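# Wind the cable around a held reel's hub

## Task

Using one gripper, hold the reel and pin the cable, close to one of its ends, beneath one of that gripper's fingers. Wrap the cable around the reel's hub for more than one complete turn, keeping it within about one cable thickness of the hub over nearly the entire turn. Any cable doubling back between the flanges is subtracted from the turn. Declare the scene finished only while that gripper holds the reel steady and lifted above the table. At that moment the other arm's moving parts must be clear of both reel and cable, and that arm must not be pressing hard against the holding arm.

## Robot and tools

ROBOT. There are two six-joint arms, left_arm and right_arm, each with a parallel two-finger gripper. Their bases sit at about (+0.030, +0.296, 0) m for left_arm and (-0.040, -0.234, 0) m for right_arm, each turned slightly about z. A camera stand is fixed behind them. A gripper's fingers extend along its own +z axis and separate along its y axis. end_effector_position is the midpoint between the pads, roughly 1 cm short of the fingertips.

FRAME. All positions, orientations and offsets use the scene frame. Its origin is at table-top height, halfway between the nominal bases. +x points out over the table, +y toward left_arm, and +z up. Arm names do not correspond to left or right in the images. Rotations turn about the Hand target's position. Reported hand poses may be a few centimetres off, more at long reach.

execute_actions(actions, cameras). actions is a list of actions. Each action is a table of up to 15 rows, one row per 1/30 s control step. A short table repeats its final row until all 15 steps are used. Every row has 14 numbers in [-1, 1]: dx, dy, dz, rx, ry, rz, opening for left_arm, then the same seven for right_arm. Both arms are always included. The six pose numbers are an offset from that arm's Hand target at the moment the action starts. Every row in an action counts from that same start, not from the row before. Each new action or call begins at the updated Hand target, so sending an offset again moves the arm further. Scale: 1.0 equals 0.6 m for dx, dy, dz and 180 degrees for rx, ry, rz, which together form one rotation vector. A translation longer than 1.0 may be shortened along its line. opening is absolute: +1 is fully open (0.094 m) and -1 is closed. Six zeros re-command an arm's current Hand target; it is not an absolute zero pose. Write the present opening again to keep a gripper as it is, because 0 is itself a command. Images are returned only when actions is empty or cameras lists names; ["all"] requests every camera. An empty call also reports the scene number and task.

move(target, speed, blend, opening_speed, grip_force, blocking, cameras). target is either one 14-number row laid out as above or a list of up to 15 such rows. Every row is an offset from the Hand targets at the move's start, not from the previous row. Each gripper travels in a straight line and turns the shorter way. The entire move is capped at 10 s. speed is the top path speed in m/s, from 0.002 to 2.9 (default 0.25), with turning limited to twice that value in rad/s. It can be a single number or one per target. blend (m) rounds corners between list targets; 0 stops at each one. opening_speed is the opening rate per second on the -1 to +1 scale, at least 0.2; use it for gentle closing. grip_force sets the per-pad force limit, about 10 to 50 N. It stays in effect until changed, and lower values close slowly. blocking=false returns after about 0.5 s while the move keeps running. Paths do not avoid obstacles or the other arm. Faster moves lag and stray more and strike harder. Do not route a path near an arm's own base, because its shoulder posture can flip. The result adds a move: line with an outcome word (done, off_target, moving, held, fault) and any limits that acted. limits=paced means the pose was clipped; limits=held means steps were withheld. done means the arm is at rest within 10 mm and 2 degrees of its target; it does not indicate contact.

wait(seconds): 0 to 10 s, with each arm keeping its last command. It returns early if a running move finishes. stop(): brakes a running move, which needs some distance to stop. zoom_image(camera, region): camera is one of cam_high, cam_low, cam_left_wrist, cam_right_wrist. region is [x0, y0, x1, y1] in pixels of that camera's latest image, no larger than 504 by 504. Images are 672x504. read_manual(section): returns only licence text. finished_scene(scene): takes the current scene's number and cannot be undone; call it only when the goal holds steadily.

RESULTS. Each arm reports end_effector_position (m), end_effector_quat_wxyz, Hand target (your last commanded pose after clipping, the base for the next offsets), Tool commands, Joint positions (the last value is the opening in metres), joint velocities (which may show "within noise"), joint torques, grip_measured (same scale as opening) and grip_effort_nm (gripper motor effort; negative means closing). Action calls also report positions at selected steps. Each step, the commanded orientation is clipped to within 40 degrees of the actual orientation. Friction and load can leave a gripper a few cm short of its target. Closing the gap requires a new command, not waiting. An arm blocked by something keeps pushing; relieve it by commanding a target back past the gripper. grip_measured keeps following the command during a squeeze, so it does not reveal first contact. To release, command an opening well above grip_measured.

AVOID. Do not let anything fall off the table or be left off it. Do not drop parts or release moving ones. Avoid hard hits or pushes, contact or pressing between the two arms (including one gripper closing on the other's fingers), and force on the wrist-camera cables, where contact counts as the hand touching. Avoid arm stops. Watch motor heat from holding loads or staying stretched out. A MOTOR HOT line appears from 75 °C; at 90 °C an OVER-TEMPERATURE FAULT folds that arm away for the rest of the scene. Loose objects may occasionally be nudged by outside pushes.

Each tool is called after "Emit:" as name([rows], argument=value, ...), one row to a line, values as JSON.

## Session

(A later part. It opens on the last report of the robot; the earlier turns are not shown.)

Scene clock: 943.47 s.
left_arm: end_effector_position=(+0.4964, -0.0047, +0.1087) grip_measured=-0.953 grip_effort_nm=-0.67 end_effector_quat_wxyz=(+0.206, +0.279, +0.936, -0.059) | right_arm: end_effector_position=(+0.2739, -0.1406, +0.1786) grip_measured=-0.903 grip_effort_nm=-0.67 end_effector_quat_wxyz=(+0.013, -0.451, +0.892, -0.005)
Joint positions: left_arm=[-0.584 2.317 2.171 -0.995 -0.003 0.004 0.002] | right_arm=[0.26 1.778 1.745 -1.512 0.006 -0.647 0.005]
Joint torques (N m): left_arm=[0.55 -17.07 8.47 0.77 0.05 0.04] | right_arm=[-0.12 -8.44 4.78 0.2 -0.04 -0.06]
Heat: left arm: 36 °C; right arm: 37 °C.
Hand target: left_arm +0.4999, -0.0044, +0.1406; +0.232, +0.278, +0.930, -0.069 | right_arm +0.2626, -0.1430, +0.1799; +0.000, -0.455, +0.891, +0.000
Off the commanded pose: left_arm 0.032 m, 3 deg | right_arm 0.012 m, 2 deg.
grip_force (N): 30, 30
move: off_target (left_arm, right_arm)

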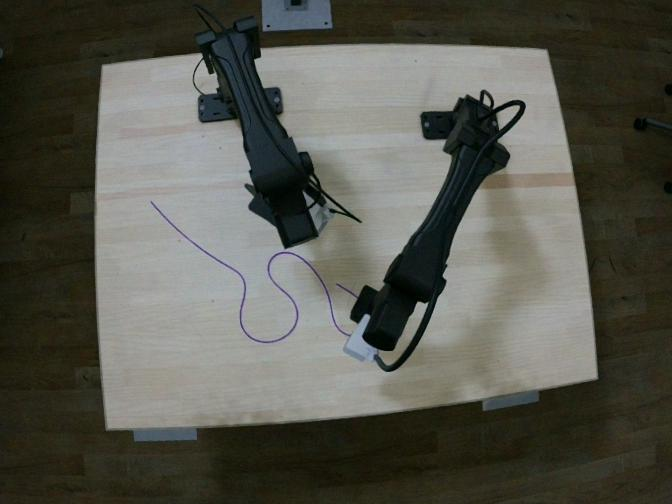

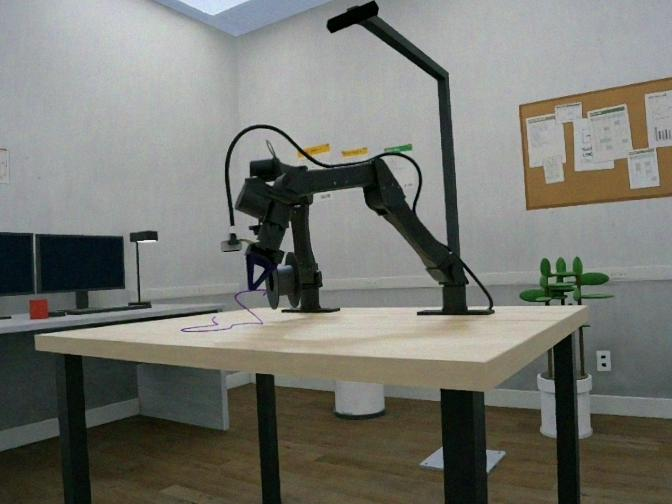

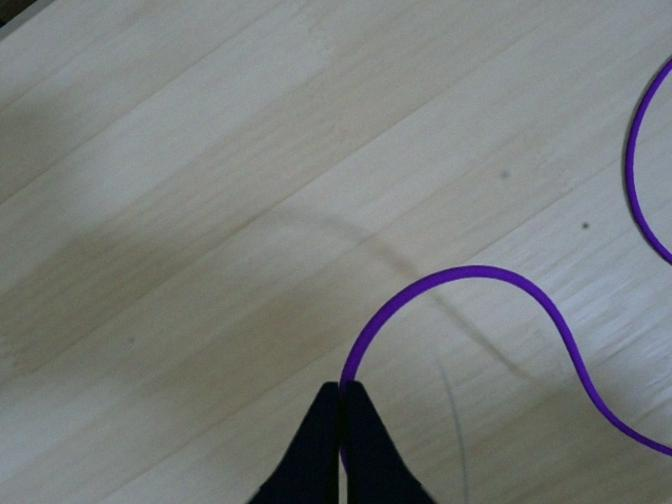

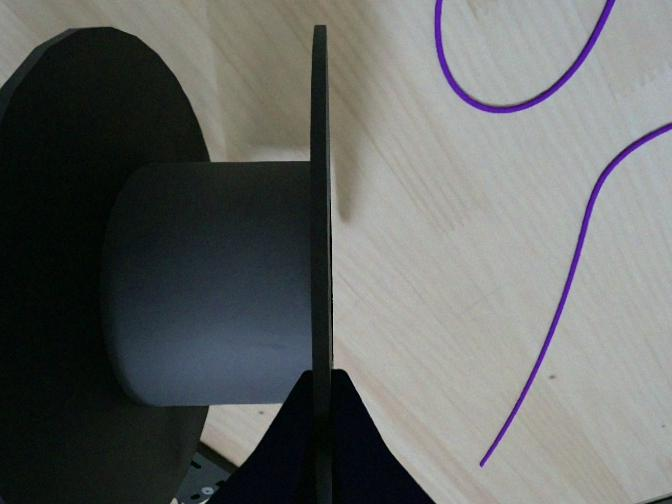

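Emit:
move([
  [0.02,-0.0198,-0.195,0,0,0,-1, 0,0,0,0,0,0,-1],
  [0.02,-0.0198,-0.195,0,0,0,-0.4, 0,0,0,0,0,0,-1],
], speed=0.12, cameras=["cam_left_wrist"])

Scene clock: 1042.67 s.
left_arm: end_effector_position=(+0.5119, -0.0147, +0.0411) grip_measured=-0.402 grip_effort_nm=0.10 end_effector_quat_wxyz=(+0.240, +0.276, +0.928, -0.069) | right_arm: end_effector_position=(+0.2739, -0.1406, +0.1786) grip_measured=-0.903 grip_effort_nm=-0.67 end_effector_quat_wxyz=(+0.013, -0.451, +0.892, -0.005)
Joint positions: left_arm=[-0.584 2.343 1.915 -0.637 -0.003 0.004 0.028] | right_arm=[0.26 1.778 1.745 -1.512 0.006 -0.647 0.005]
Joint torques (N m): left_arm=[-0.08 -11.25 5.79 1.16 0.03 -0.02] | right_arm=[-0.1 -8.44 4.82 0.18 -0.05 -0.08]
Heat: left arm: 41 °C; right arm: 36 °C.
Hand target: left_arm +0.5119, -0.0162, +0.0236; +0.232, +0.278, +0.930, -0.069 | right_arm +0.2626, -0.1430, +0.1799; +0.000, -0.455, +0.891, +0.000
Off the commanded pose: left_arm 0.018 m, 1 deg | right_arm 0.012 m, 2 deg.
grip_force (N): 30, 30
move: off_target (left_arm, right_arm); target 2's new opening was sent with left_arm's hand 0.017 m and 1 deg from that target
Images, in order (width x height): cam_left_wrist 672x504.

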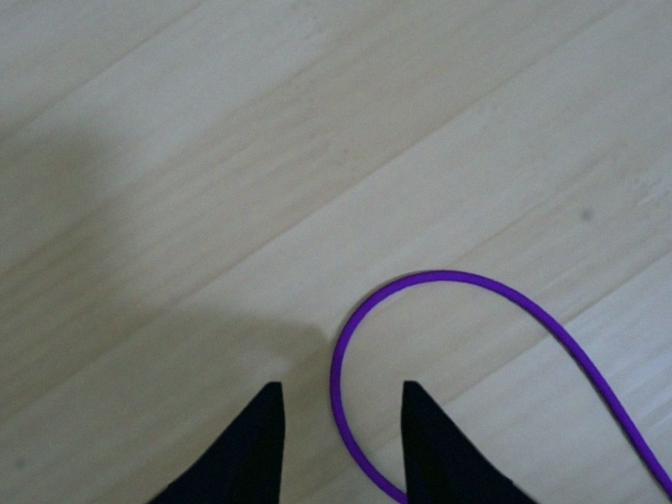

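Emit:
move([
  [0,0,0.06,0,0,0,-0.4, 0,0,0,0,0,0,-1],
  [-0.0732,0.002,0.144,-0.0389,0.1261,0.2706,-0.4, 0,0,0,0,0,0,-1],
], blend=[0.02,0], speed=0.2, cameras=["cam_left_wrist","cam_high"])

Scene clock: 1074.13 s.
left_arm: end_effector_position=(+0.4700, -0.0116, +0.1227) grip_measured=-0.402 grip_effort_nm=0.10 end_effector_quat_wxyz=(+0.092, -0.159, +0.979, -0.088) | right_arm: end_effector_position=(+0.2739, -0.1406, +0.1786) grip_measured=-0.903 grip_effort_nm=-0.67 end_effector_quat_wxyz=(+0.013, -0.451, +0.892, -0.005)
Joint positions: left_arm=[-0.621 2.61 2.833 -1.537 -0.002 -0.935 0.028] | right_arm=[0.26 1.778 1.745 -1.512 0.006 -0.647 0.005]
Joint torques (N m): left_arm=[-0.55 -11.32 7.77 0.47 0.01 -0.09] | right_arm=[-0.18 -8.43 4.78 0.16 -0.05 -0.07]
Heat: left arm: 36 °C; right arm: 35 °C.
Hand target: left_arm +0.4680, -0.0149, +0.1100; +0.074, -0.160, +0.982, -0.074 | right_arm +0.2626, -0.1430, +0.1799; +0.000, -0.455, +0.891, +0.000
Off the commanded pose: left_arm 0.013 m, 3 deg | right_arm 0.012 m, 2 deg.
joint sent to its limit (left arm) — joint 4 (wrist pitch), lower limit. The joint targets still meet the commanded pose.
grip_force (N): 30, 30
move: off_target (left_arm, right_arm); blend cut to 0.0179 m at target 1
Images, in order (width x height): cam_high 672x504, cam_left_wrist 672x504.

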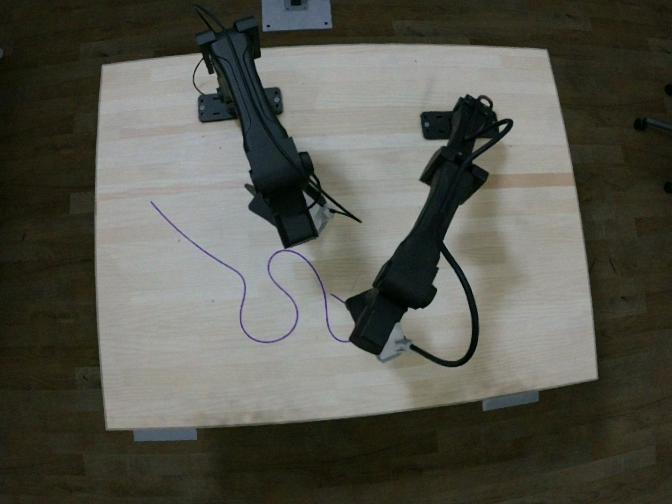

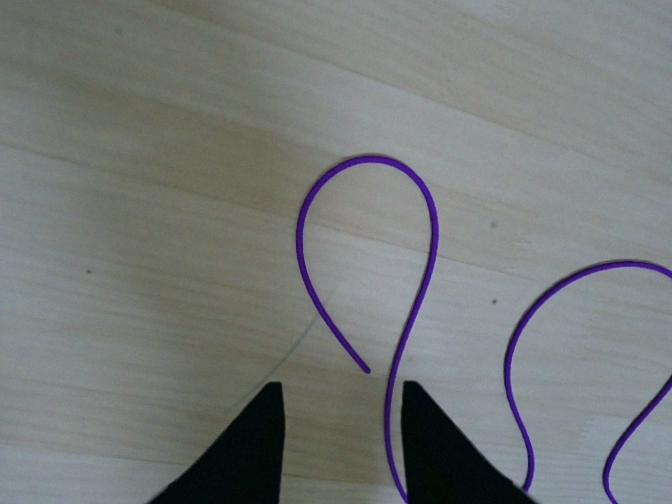

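Emit:
move(target=[0.0037,-0.0103,-0.1417,0,0,0.022,-0.5, 0,0,0,0,0,0,-1], speed=0.1, cameras=["cam_left_wrist"])

Scene clock: 1099.00 s.
left_arm: end_effector_position=(+0.4675, -0.0176, +0.0113) grip_measured=-0.498 grip_effort_nm=-0.09 end_effector_quat_wxyz=(+0.058, -0.193, +0.978, -0.061) | right_arm: end_effector_position=(+0.2739, -0.1406, +0.1786) grip_measured=-0.903 grip_effort_nm=-0.67 end_effector_quat_wxyz=(+0.013, -0.451, +0.892, -0.005)
Joint positions: left_arm=[-0.632 2.582 2.34 -1.16 -0.002 -1.013 0.024] | right_arm=[0.26 1.778 1.745 -1.512 0.006 -0.647 0.005]
Joint torques (N m): left_arm=[-0.61 -17.81 4.3 0.7 -0.15 -0.09] | right_arm=[-0.13 -8.44 4.81 0.18 -0.05 -0.07]
Heat: left arm: 39 °C; right arm: 35 °C.
Hand target: left_arm +0.4702, -0.0211, +0.0249; +0.076, -0.194, +0.975, -0.072 | right_arm +0.2626, -0.1430, +0.1799; +0.000, -0.455, +0.891, +0.000
Off the commanded pose: left_arm 0.014 m, 2 deg | right_arm 0.012 m, 2 deg.
grip_force (N): 30, 30
move: off_target (left_arm, right_arm)
Images, in order (width x height): cam_left_wrist 672x504.

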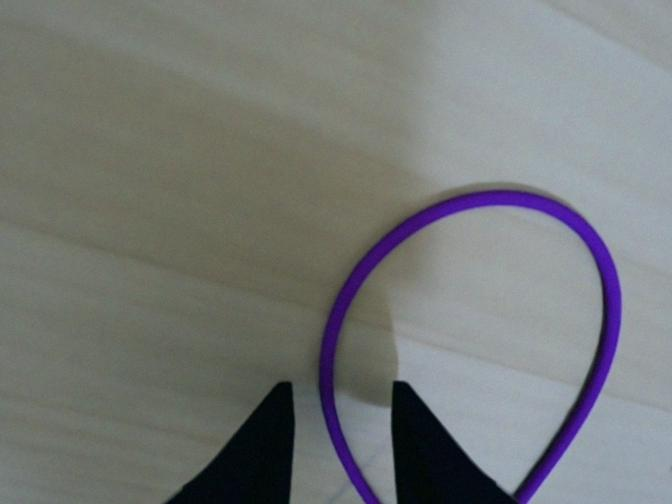

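Emit:
move(target=[0.002,0.003,-0.008,0,0,0,-1, 0,0,0,0,0,0,-1], speed=0.05, cameras=["cam_left_wrist"])

Scene clock: 1103.40 s.
left_arm: end_effector_position=(+0.4666, -0.0149, +0.0101) grip_measured=-0.939 grip_effort_nm=-0.62 end_effector_quat_wxyz=(+0.060, -0.193, +0.978, -0.057) | right_arm: end_effector_position=(+0.2739, -0.1406, +0.1786) grip_measured=-0.903 grip_effort_nm=-0.67 end_effector_quat_wxyz=(+0.013, -0.451, +0.892, -0.005)
Joint positions: left_arm=[-0.632 2.574 2.32 -1.152 -0.011 -1.013 0.003] | right_arm=[0.26 1.778 1.745 -1.512 0.006 -0.647 0.005]
Joint torques (N m): left_arm=[-0.25 -17.01 4.16 0.82 -0.05 -0.06] | right_arm=[-0.1 -8.49 4.83 0.17 -0.05 -0.06]
Heat: left arm: 40 °C; right arm: 35 °C.
Hand target: left_arm +0.4714, -0.0193, +0.0201; +0.076, -0.194, +0.975, -0.072 | right_arm +0.2626, -0.1430, +0.1799; +0.000, -0.455, +0.891, +0.000
Off the commanded pose: left_arm 0.012 m, 3 deg | right_arm 0.012 m, 2 deg.
grip_force (N): 30, 30
move: off_target (left_arm, right_arm)
Images, in order (width x height): cam_left_wrist 672x504.

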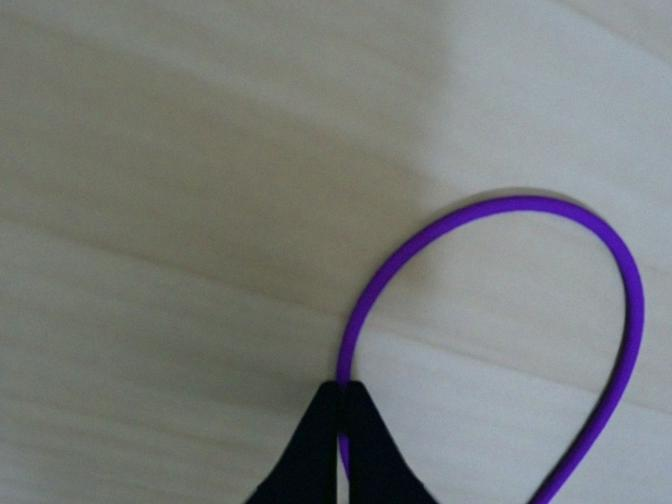

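Emit:
move(target=[-0.02,0.05,0.22,0,0,0,-1, 0.0775,0.091,-0.02,0,0,0,-1], speed=0.12, cameras=["all"])

Scene clock: 1115.53 s.
left_arm: end_effector_position=(+0.4601, +0.0075, +0.1283) grip_measured=-0.941 grip_effort_nm=-0.67 end_effector_quat_wxyz=(+0.077, -0.195, +0.975, -0.071) | right_arm: end_effector_position=(+0.3169, -0.0889, +0.1617) grip_measured=-0.903 grip_effort_nm=-0.67 end_effector_quat_wxyz=(+0.015, -0.455, +0.890, -0.004)
Joint positions: left_arm=[-0.604 2.523 2.699 -1.537 -0.01 -0.99 0.003] | right_arm=[0.357 2.006 1.983 -1.516 0.006 -0.56 0.005]
Joint torques (N m): left_arm=[0.46 -17.26 6.52 0.37 -0.01 0.05] | right_arm=[0.54 -8.46 8.84 -0.13 -0.04 0.09]
Heat: left arm: 39 °C; right arm: 35 °C.
Hand target: left_arm +0.4594, +0.0107, +0.1522; +0.076, -0.194, +0.975, -0.072 | right_arm +0.3090, -0.0885, +0.1679; +0.000, -0.455, +0.891, +0.000
Off the commanded pose: left_arm 0.024 m, 0 deg | right_arm 0.010 m, 2 deg.
joint sent to its limit (left arm) — joint 4 (wrist pitch), lower limit. The joint targets still meet the commanded pose.
joint sent to its limit (right arm) — joint 4 (wrist pitch), lower limit. The joint targets still meet the commanded pose.
grip_force (N): 30, 30
move: off_target (left_arm)

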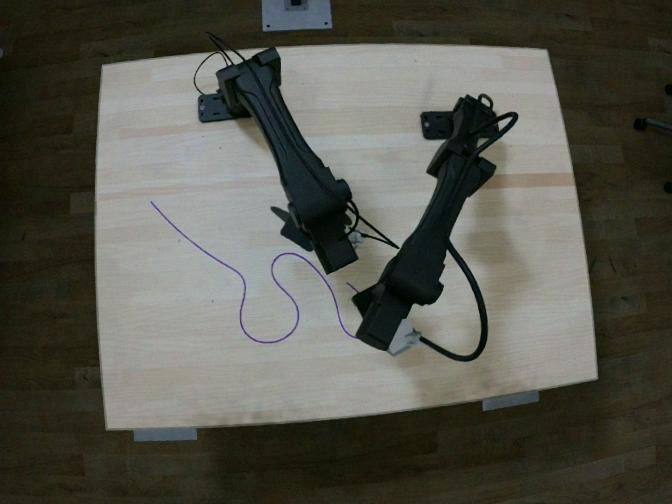

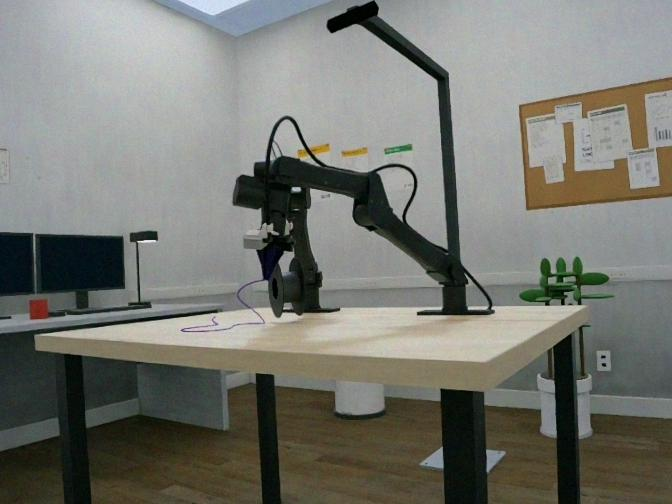

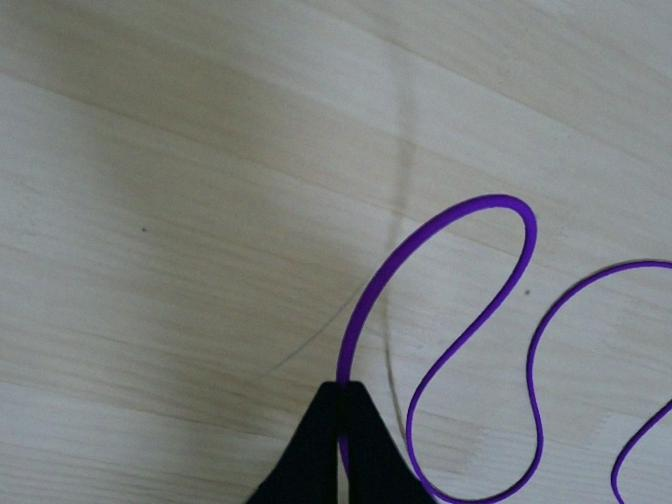

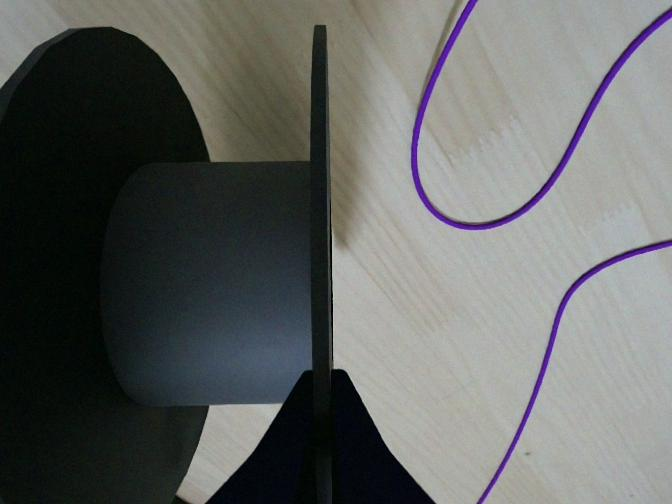

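Emit:
move(target=[0,0,0,0,0,0,-1, 0,0,-0.018,0,0,0,-1], speed=0.04, cameras=["cam_low","cam_right_wrist"])

Scene clock: 1121.03 s.
left_arm: end_effector_position=(+0.4600, +0.0076, +0.1282) grip_measured=-0.941 grip_effort_nm=-0.67 end_effector_quat_wxyz=(+0.076, -0.195, +0.975, -0.071) | right_arm: end_effector_position=(+0.3176, -0.0886, +0.1617) grip_measured=-0.903 grip_effort_nm=-0.67 end_effector_quat_wxyz=(+0.017, -0.455, +0.890, -0.005)
Joint positions: left_arm=[-0.604 2.523 2.699 -1.538 -0.01 -0.989 0.003] | right_arm=[0.357 2.006 1.983 -1.513 0.006 -0.559 0.005]
Joint torques (N m): left_arm=[0.44 -17.22 6.58 0.41 -0.01 0.05] | right_arm=[0.53 -8.91 4.56 0.32 -0.05 0.11]
Heat: left arm: 39 °C; right arm: 36 °C.
Hand target: left_arm +0.4595, +0.0107, +0.1522; +0.076, -0.194, +0.975, -0.072 | right_arm +0.3090, -0.0885, +0.1571; +0.000, -0.455, +0.891, +0.000
Off the commanded pose: left_arm 0.024 m, 0 deg | right_arm 0.010 m, 2 deg.
joint sent to its limit (left arm) — joint 4 (wrist pitch), lower limit. The joint targets still meet the commanded pose.
grip_force (N): 30, 30
move: off_target (left_arm)
Images, in order (width x height): cam_low 672x504, cam_right_wrist 672x504.

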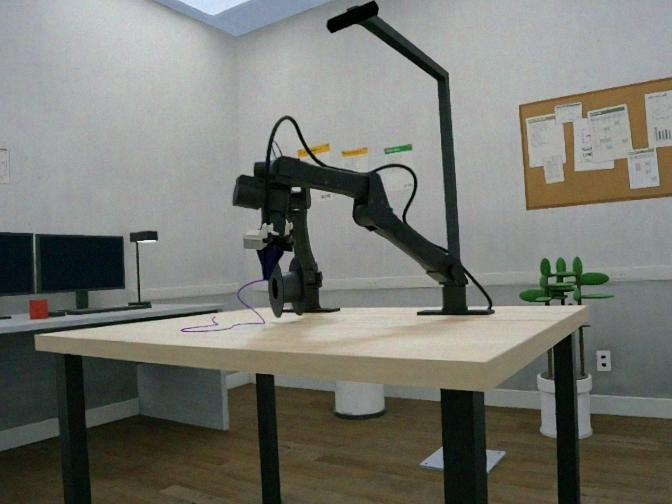

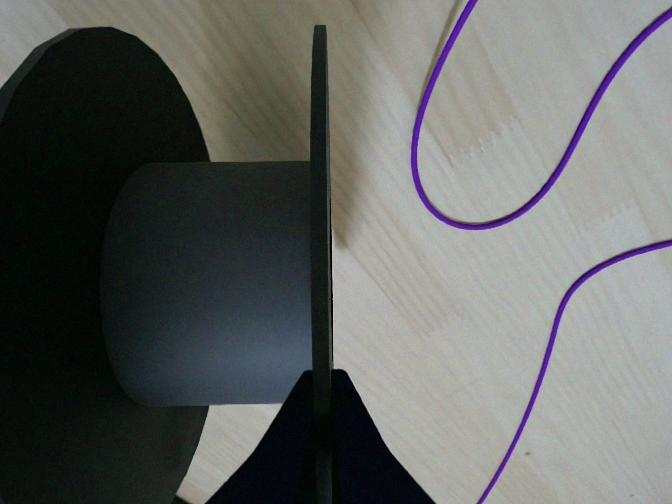

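Emit:
move(target=[0,0,0,0,0,0,-1, 0,0,-0.02,0,0,0,-1], speed=0.04)

Scene clock: 1123.70 s.
left_arm: end_effector_position=(+0.4600, +0.0076, +0.1282) grip_measured=-0.941 grip_effort_nm=-0.67 end_effector_quat_wxyz=(+0.076, -0.195, +0.975, -0.071) | right_arm: end_effector_position=(+0.3144, -0.0899, +0.1480) grip_measured=-0.903 grip_effort_nm=-0.67 end_effector_quat_wxyz=(+0.005, -0.455, +0.890, -0.004)
Joint positions: left_arm=[-0.604 2.523 2.699 -1.538 -0.01 -0.989 0.003] | right_arm=[0.357 2.006 1.928 -1.483 0.006 -0.558 0.005]
Joint torques (N m): left_arm=[0.46 -17.24 6.57 0.42 -0.01 0.05] | right_arm=[0.53 -9.68 4.03 0.55 -0.05 0.09]
Heat: left arm: 39 °C; right arm: 35 °C.
Hand target: left_arm +0.4595, +0.0107, +0.1522; +0.076, -0.194, +0.975, -0.072 | right_arm +0.3090, -0.0885, +0.1452; +0.000, -0.455, +0.891, +0.000
Off the commanded pose: left_arm 0.024 m, 0 deg | right_arm 0.006 m, 1 deg.
joint sent to its limit (left arm) — joint 4 (wrist pitch), lower limit. The joint targets still meet the commanded pose.
grip_force (N): 30, 30
move: off_target (left_arm)

Emit:
move(target=[0,0,0,0,0,0,-1, 0,0,0,0,0,0,-0.3], speed=0.04, cameras=["cam_right_wrist","cam_low"])

Scene clock: 1127.23 s.
left_arm: end_effector_position=(+0.4600, +0.0076, +0.1282) grip_measured=-0.941 grip_effort_nm=-0.67 end_effector_quat_wxyz=(+0.076, -0.195, +0.975, -0.071) | right_arm: end_effector_position=(+0.3145, -0.0899, +0.1463) grip_measured=-0.303 grip_effort_nm=0.13 end_effector_quat_wxyz=(+0.004, -0.455, +0.890, -0.004)
Joint positions: left_arm=[-0.604 2.523 2.699 -1.538 -0.01 -0.989 0.003] | right_arm=[0.357 2.006 1.921 -1.476 0.006 -0.558 0.033]
Joint torques (N m): left_arm=[0.44 -17.22 6.58 0.42 -0.01 0.04] | right_arm=[0.51 -9.77 4.51 0.45 -0.05 0.09]
Heat: left arm: 39 °C; right arm: 35 °C.
Hand target: left_arm +0.4595, +0.0107, +0.1522; +0.076, -0.194, +0.975, -0.072 | right_arm +0.3091, -0.0884, +0.1452; +0.000, -0.455, +0.891, +0.000
Off the commanded pose: left_arm 0.024 m, 0 deg | right_arm 0.006 m, 1 deg.
joint sent to its limit (left arm) — joint 4 (wrist pitch), lower limit. The joint targets still meet the commanded pose.
grip_force (N): 30, 30
move: off_target (left_arm)
Images, in order (width x height): cam_low 672x504, cam_right_wrist 672x504.

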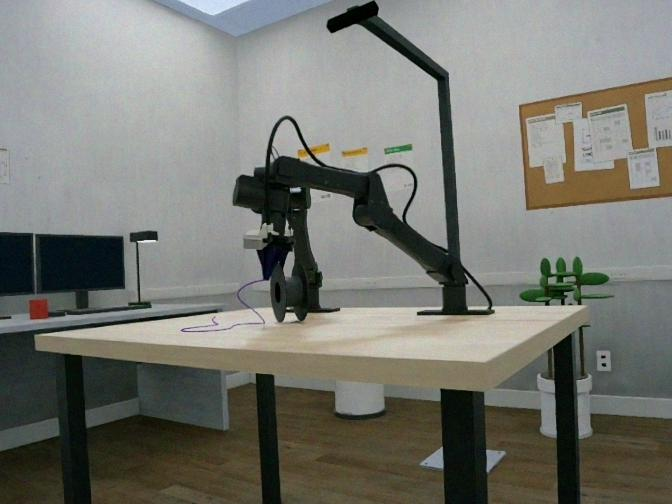

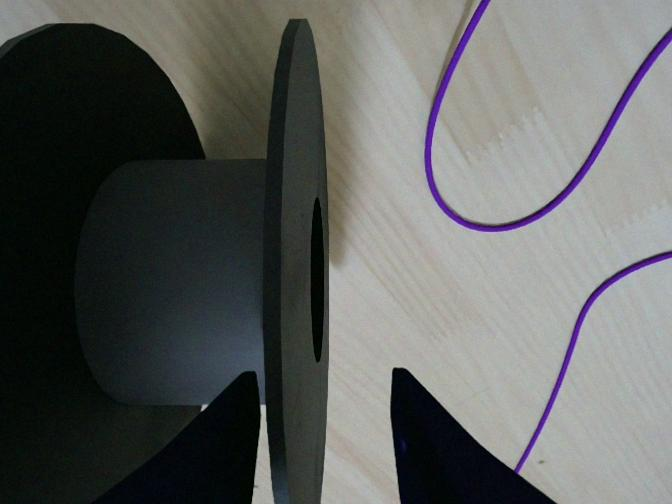

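Emit:
move([
  [0,0,0,0,0,0,-1, 0,0,0.11,0,0,0,0.0],
  [0,0,0,0,0,0,-1, -0.1927,-0.084,0.075,0.2703,-0.195,0,0.0],
], blend=[0.01,0], speed=0.2, cameras=["all"])

Scene clock: 1164.23 s.
left_arm: end_effector_position=(+0.4600, +0.0076, +0.1282) grip_measured=-0.941 grip_effort_nm=-0.67 end_effector_quat_wxyz=(+0.076, -0.195, +0.975, -0.071) | right_arm: end_effector_position=(+0.1971, -0.1411, +0.1928) grip_measured=-0.003 grip_effort_nm=0.13 end_effector_quat_wxyz=(+0.442, -0.393, +0.776, +0.219)
Joint positions: left_arm=[-0.604 2.523 2.699 -1.538 -0.01 -0.989 0.003] | right_arm=[-0.248 0.901 0.731 -0.796 -0.898 -0.857 0.047]
Joint torques (N m): left_arm=[0.44 -17.22 6.57 0.42 -0.01 0.05] | right_arm=[-0.65 -1.54 5.27 1.47 -0.52 -0.09]
Heat: left arm: 40 °C; right arm: 34 °C.
Hand target: left_arm +0.4595, +0.0107, +0.1522; +0.076, -0.194, +0.975, -0.072 | right_arm +0.1934, -0.1389, +0.1902; +0.445, -0.394, +0.771, +0.228
Off the commanded pose: left_arm 0.024 m, 0 deg | right_arm 0.005 m, 1 deg.
joint sent to its limit (left arm) — joint 4 (wrist pitch), lower limit. The joint targets still meet the commanded pose.
grip_force (N): 30, 30
move: off_target (left_arm)

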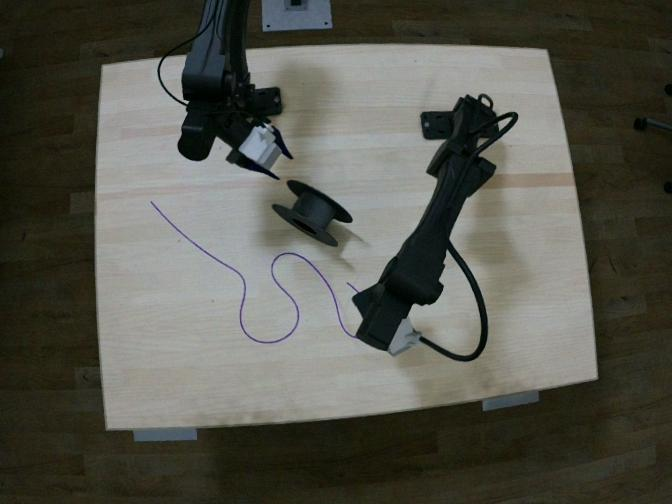

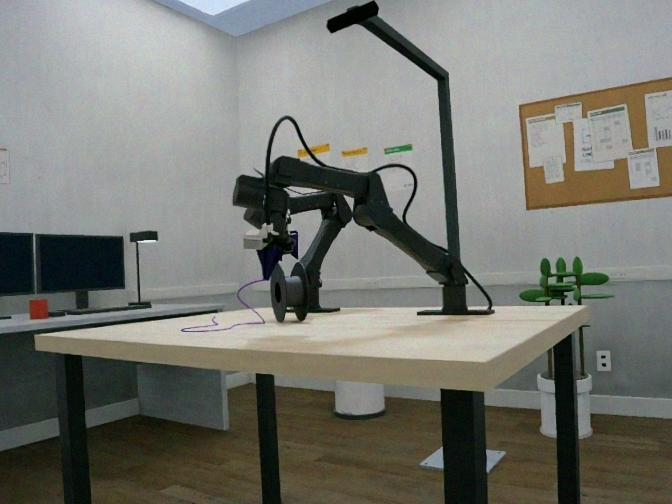

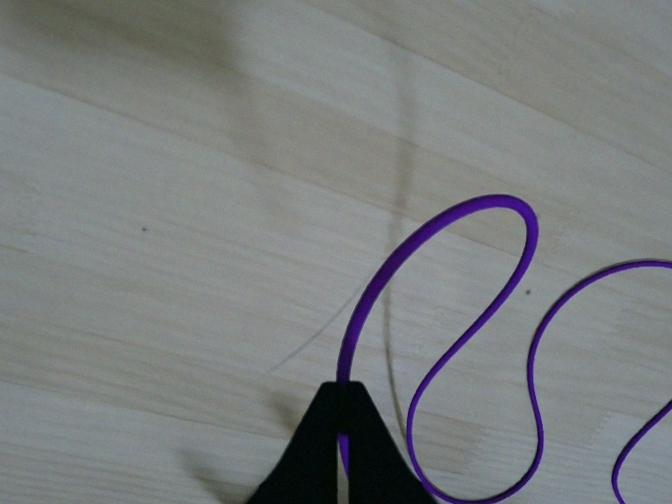

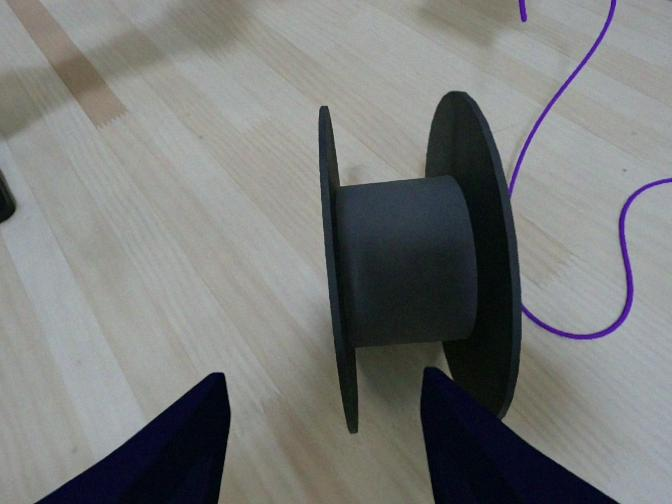

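Emit:
move(target=[0,0,0,0,0,0,-1, 0.032,0.01,-0.0695,0,0,0.0306,0.0], speed=0.12, cameras=["cam_right_wrist","cam_low"])

Scene clock: 1219.53 s.
left_arm: end_effector_position=(+0.4600, +0.0076, +0.1282) grip_measured=-0.941 grip_effort_nm=-0.66 end_effector_quat_wxyz=(+0.076, -0.195, +0.975, -0.071) | right_arm: end_effector_position=(+0.2179, -0.1387, +0.1514) grip_measured=-0.003 grip_effort_nm=0.13 end_effector_quat_wxyz=(+0.434, -0.426, +0.758, +0.235)
Joint positions: left_arm=[-0.604 2.523 2.699 -1.538 -0.01 -0.989 0.003] | right_arm=[-0.236 1.08 0.653 -0.614 -0.934 -0.957 0.047]
Joint torques (N m): left_arm=[0.46 -17.24 6.58 0.41 -0.01 0.05] | right_arm=[0.8 -1.89 5.26 1.36 -0.57 -0.08]
Heat: left arm: 43 °C; right arm: 34 °C.
Hand target: left_arm +0.4595, +0.0107, +0.1522; +0.076, -0.194, +0.975, -0.072 | right_arm +0.2126, -0.1329, +0.1484; +0.433, -0.430, +0.752, +0.250
Off the commanded pose: left_arm 0.024 m, 0 deg | right_arm 0.008 m, 2 deg.
joint sent to its limit (left arm) — joint 4 (wrist pitch), lower limit. The joint targets still meet the commanded pose.
grip_force (N): 30, 30
move: off_target (left_arm)
Images, in order (width x height): cam_low 672x504, cam_right_wrist 672x504.

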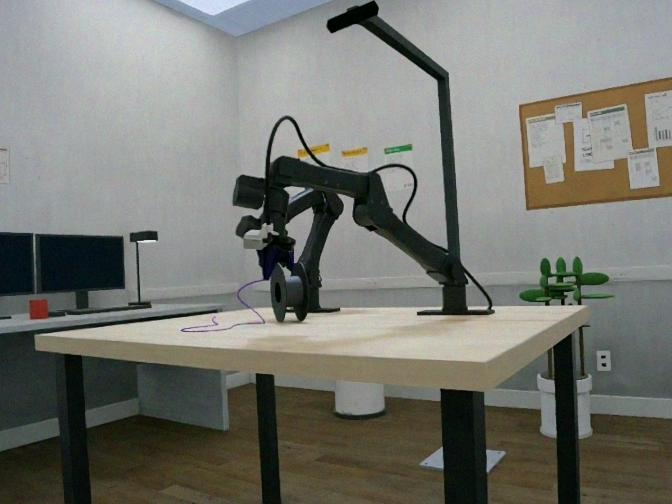

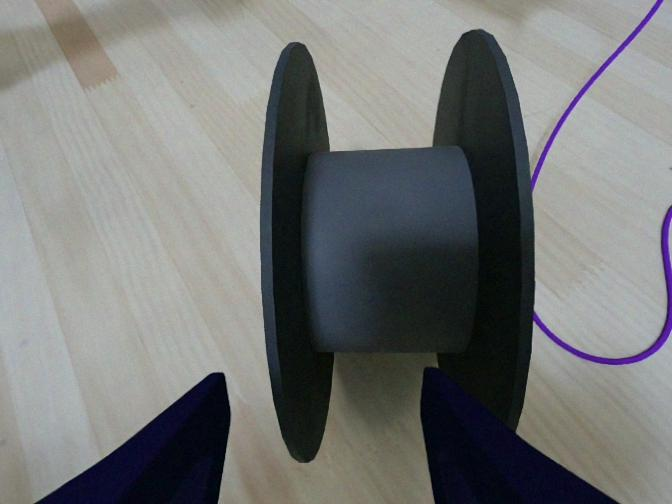

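Emit:
move(target=[0,0,0,0,0,0,-1, -0.0208,0.0137,-0.0028,-0.0171,-0.0278,-0.0083,0.0], speed=0.1, cameras=["cam_right_wrist"])

Scene clock: 1279.77 s.
left_arm: end_effector_position=(+0.4600, +0.0076, +0.1282) grip_measured=-0.941 grip_effort_nm=-0.67 end_effector_quat_wxyz=(+0.076, -0.195, +0.975, -0.071) | right_arm: end_effector_position=(+0.2051, -0.1278, +0.1514) grip_measured=-0.003 grip_effort_nm=0.13 end_effector_quat_wxyz=(+0.461, -0.443, +0.744, +0.196)
Joint positions: left_arm=[-0.604 2.523 2.699 -1.538 -0.01 -0.989 0.003] | right_arm=[-0.166 0.918 0.548 -0.512 -0.868 -0.882 0.047]
Joint torques (N m): left_arm=[0.43 -17.24 6.57 0.41 -0.01 0.05] | right_arm=[0.7 -1.95 5.29 1.58 -0.33 0.08]
Heat: left arm: 44 °C; right arm: 33 °C.
Hand target: left_arm +0.4595, +0.0107, +0.1522; +0.076, -0.194, +0.975, -0.072 | right_arm +0.2002, -0.1247, +0.1468; +0.457, -0.443, +0.744, +0.205
Off the commanded pose: left_arm 0.024 m, 0 deg | right_arm 0.008 m, 1 deg.
joint sent to its limit (left arm) — joint 4 (wrist pitch), lower limit. The joint targets still meet the commanded pose.
grip_force (N): 30, 30
move: off_target (left_arm)
Images, in order (width x height): cam_right_wrist 672x504.

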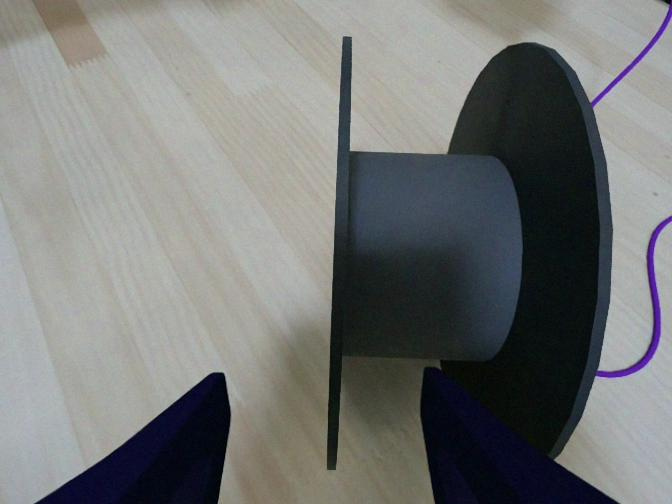

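Emit:
move(target=[0,0,0,0,0,0,-1, 0.0333,0.0352,-0.0268,0.0043,0.0048,-0.0091,0.0], speed=0.08, cameras=["all"])

Scene clock: 1329.07 s.
left_arm: end_effector_position=(+0.4600, +0.0076, +0.1282) grip_measured=-0.941 grip_effort_nm=-0.67 end_effector_quat_wxyz=(+0.076, -0.195, +0.975, -0.071) | right_arm: end_effector_position=(+0.2251, -0.1059, +0.1384) grip_measured=-0.003 grip_effort_nm=0.13 end_effector_quat_wxyz=(+0.465, -0.429, +0.749, +0.197)
Joint positions: left_arm=[-0.604 2.523 2.699 -1.538 -0.01 -0.989 0.003] | right_arm=[-0.019 0.987 0.486 -0.24 -0.76 -0.681 0.047]
Joint torques (N m): left_arm=[0.43 -17.21 6.56 0.41 -0.01 0.05] | right_arm=[0.68 -1.52 5.27 1.81 -0.25 0.09]
Heat: left arm: 46 °C; right arm: 33 °C.
Hand target: left_arm +0.4595, +0.0107, +0.1522; +0.076, -0.194, +0.975, -0.072 | right_arm +0.2201, -0.1034, +0.1307; +0.457, -0.427, +0.752, +0.206
Off the commanded pose: left_arm 0.024 m, 0 deg | right_arm 0.009 m, 1 deg.
joint sent to its limit (left arm) — joint 4 (wrist pitch), lower limit. The joint targets still meet the commanded pose.
grip_force (N): 30, 30
move: off_target (left_arm)

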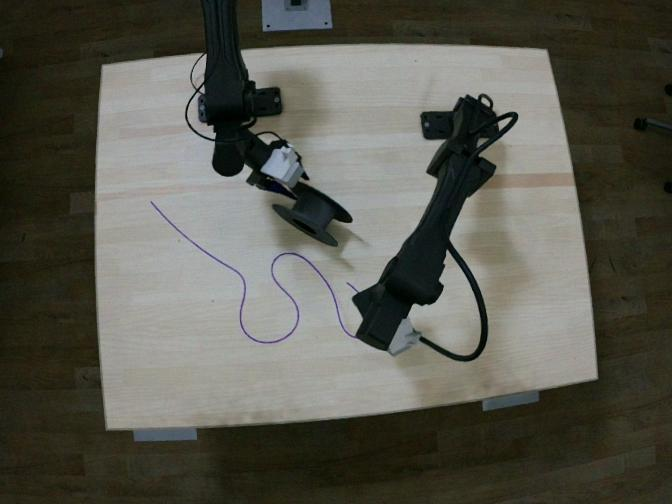

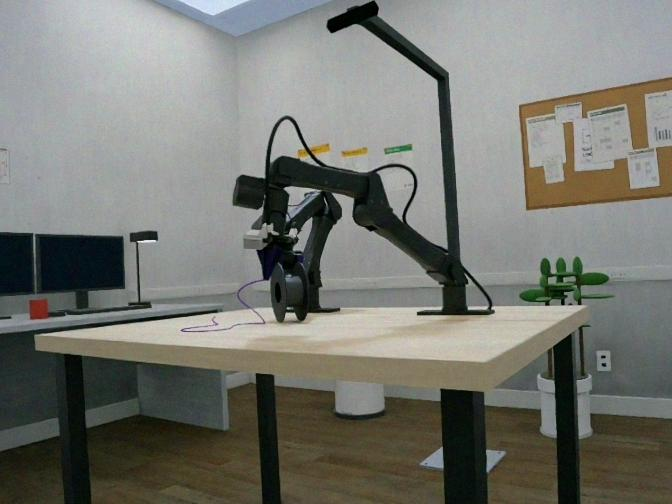

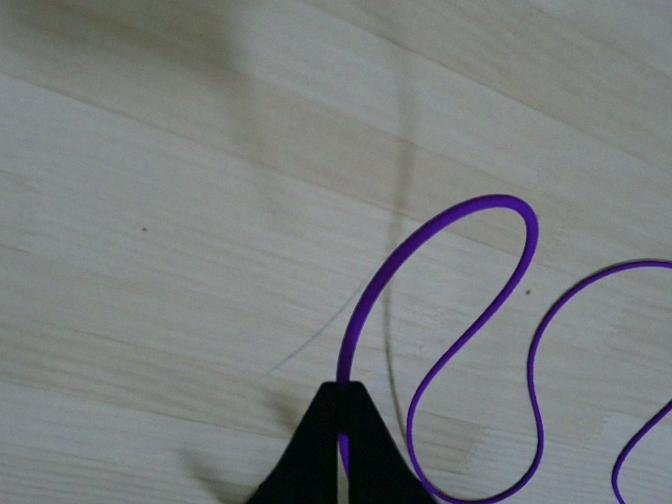

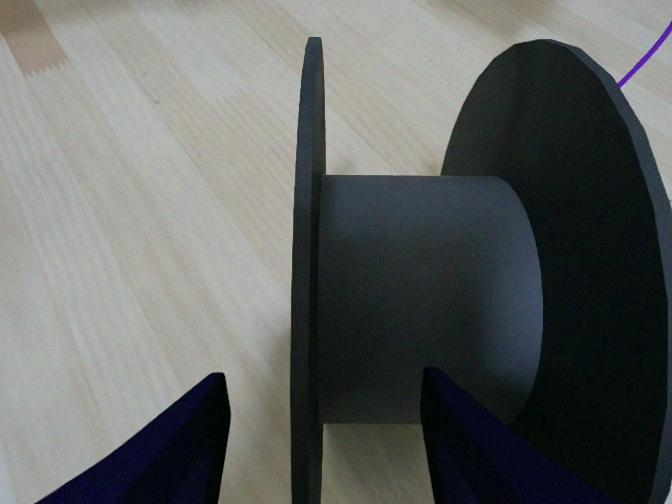

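Emit:
zoom_image(camera="cam_high", region=[240, 130, 440, 360])

Scaled by 2.191.

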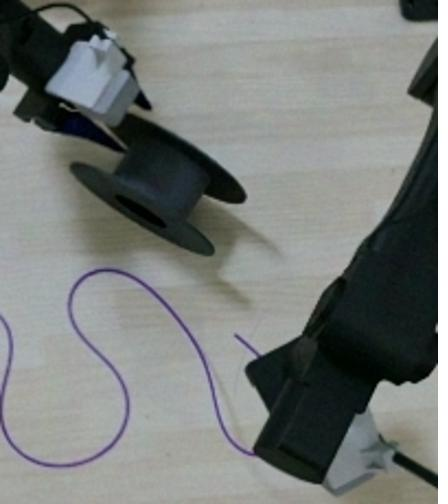

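Emit:
move(target=[-0.2533,-0.0535,0.053,0,0,0,-1, 0.004,0.0,0,0,0,0,0.0], speed=0.12, cameras=["all"])

Scene clock: 1430.97 s.
left_arm: end_effector_position=(+0.3063, -0.0271, +0.1692) grip_measured=-0.941 grip_effort_nm=-0.66 end_effector_quat_wxyz=(+0.059, -0.188, +0.979, -0.060) | right_arm: end_effector_position=(+0.2265, -0.1059, +0.1368) grip_measured=-0.003 grip_effort_nm=0.13 end_effector_quat_wxyz=(+0.464, -0.428, +0.750, +0.198)
Joint positions: left_arm=[-0.893 2.044 2.054 -1.419 -0.045 -1.26 0.003] | right_arm=[-0.019 0.998 0.486 -0.231 -0.76 -0.681 0.047]
Joint torques (N m): left_arm=[0.09 -14.35 4.64 0.53 -0.25 -0.09] | right_arm=[0.69 -1.48 5.61 1.8 -0.26 0.08]
Heat: left arm: 49 °C; right arm: 33 °C.
Hand target: left_arm +0.3073, -0.0215, +0.1840; +0.076, -0.193, +0.976, -0.072 | right_arm +0.2225, -0.1035, +0.1307; +0.457, -0.427, +0.752, +0.206
Off the commanded pose: left_arm 0.016 m, 3 deg | right_arm 0.008 m, 1 deg.
grip_force (N): 30, 30
move: off_target (left_arm)

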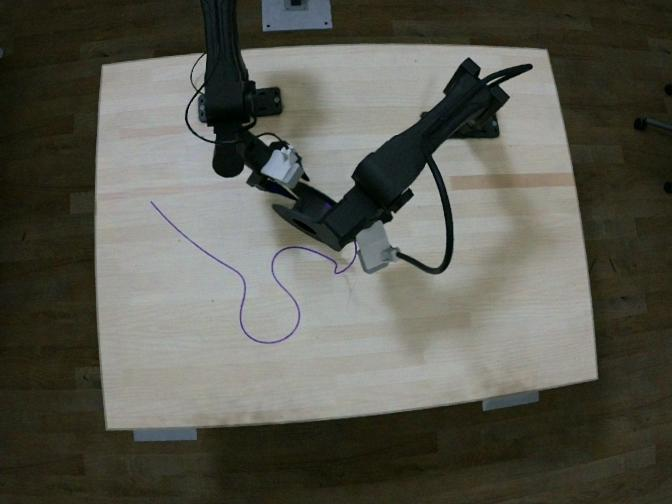

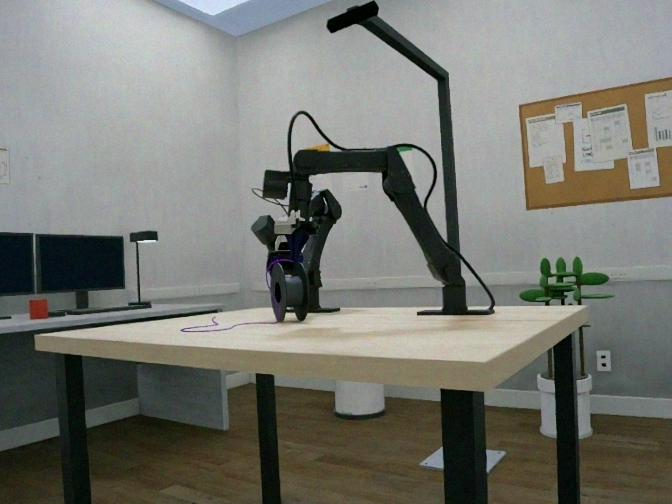

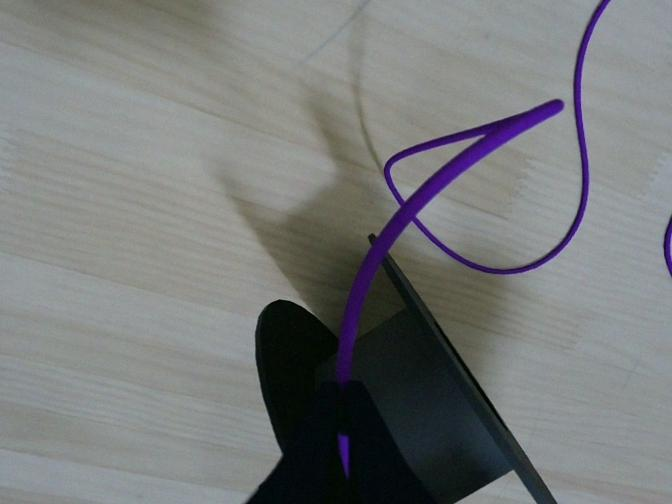

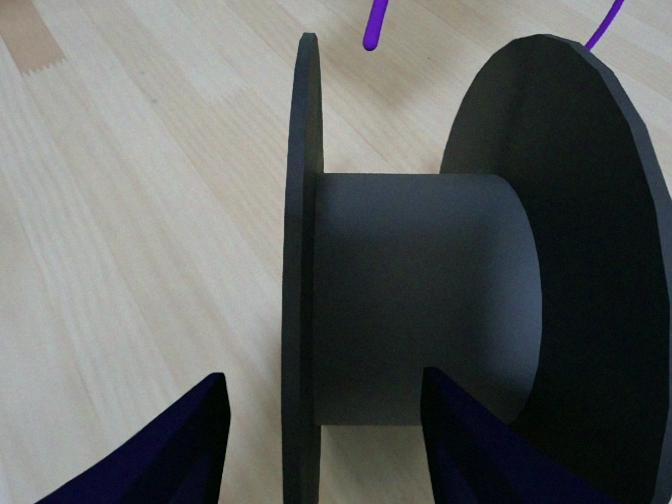

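Emit:
move(target=[-0.047,-0.0688,-0.0333,0,0,0,-1, 0,0,0,0,0,0,0.0], speed=0.06, cameras=["all"])

Scene clock: 1458.40 s.
left_arm: end_effector_position=(+0.2757, -0.0622, +0.1711) grip_measured=-0.941 grip_effort_nm=-0.67 end_effector_quat_wxyz=(+0.068, -0.190, +0.976, -0.080) | right_arm: end_effector_position=(+0.2265, -0.1059, +0.1368) grip_measured=-0.003 grip_effort_nm=0.13 end_effector_quat_wxyz=(+0.464, -0.428, +0.750, +0.198)
Joint positions: left_arm=[-1.008 2.044 2.054 -1.382 -0.068 -1.377 0.003] | right_arm=[-0.019 0.998 0.486 -0.231 -0.76 -0.681 0.047]
Joint torques (N m): left_arm=[-0.28 -9.57 5.16 0.66 -0.32 -0.1] | right_arm=[0.66 -1.43 5.61 1.79 -0.27 0.09]
Heat: left arm: 53 °C; right arm: 33 °C.
Hand target: left_arm +0.2793, -0.0627, +0.1640; +0.076, -0.194, +0.975, -0.072 | right_arm +0.2225, -0.1035, +0.1307; +0.457, -0.427, +0.752, +0.206
Off the commanded pose: left_arm 0.008 m, 1 deg | right_arm 0.008 m, 1 deg.
grip_force (N): 30, 30
move: done

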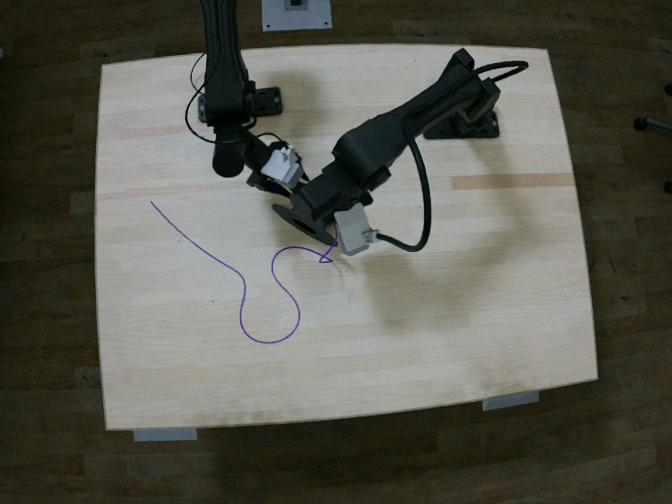

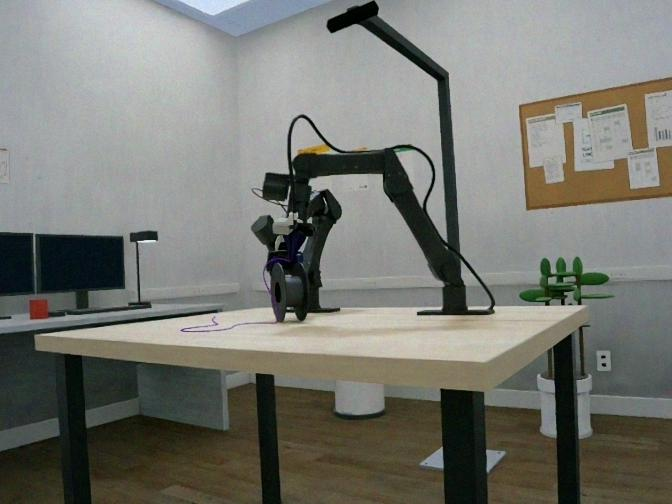

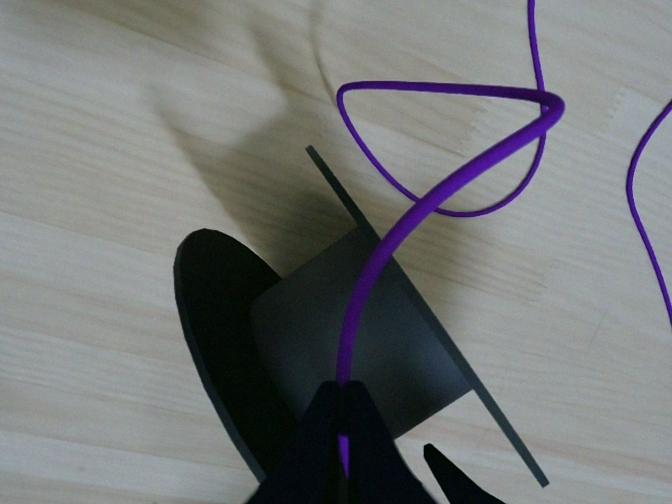

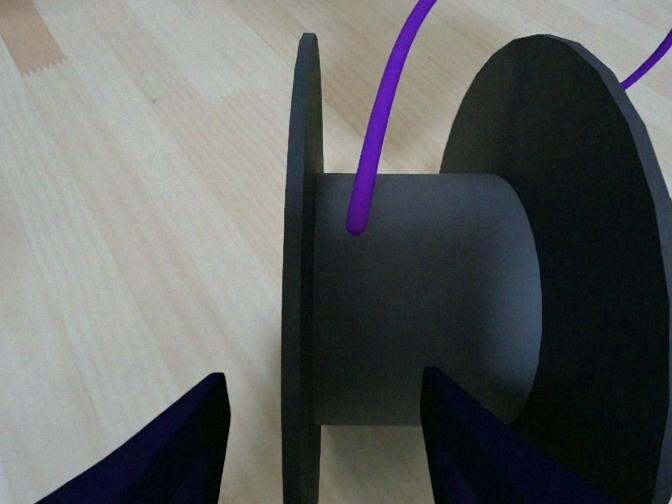

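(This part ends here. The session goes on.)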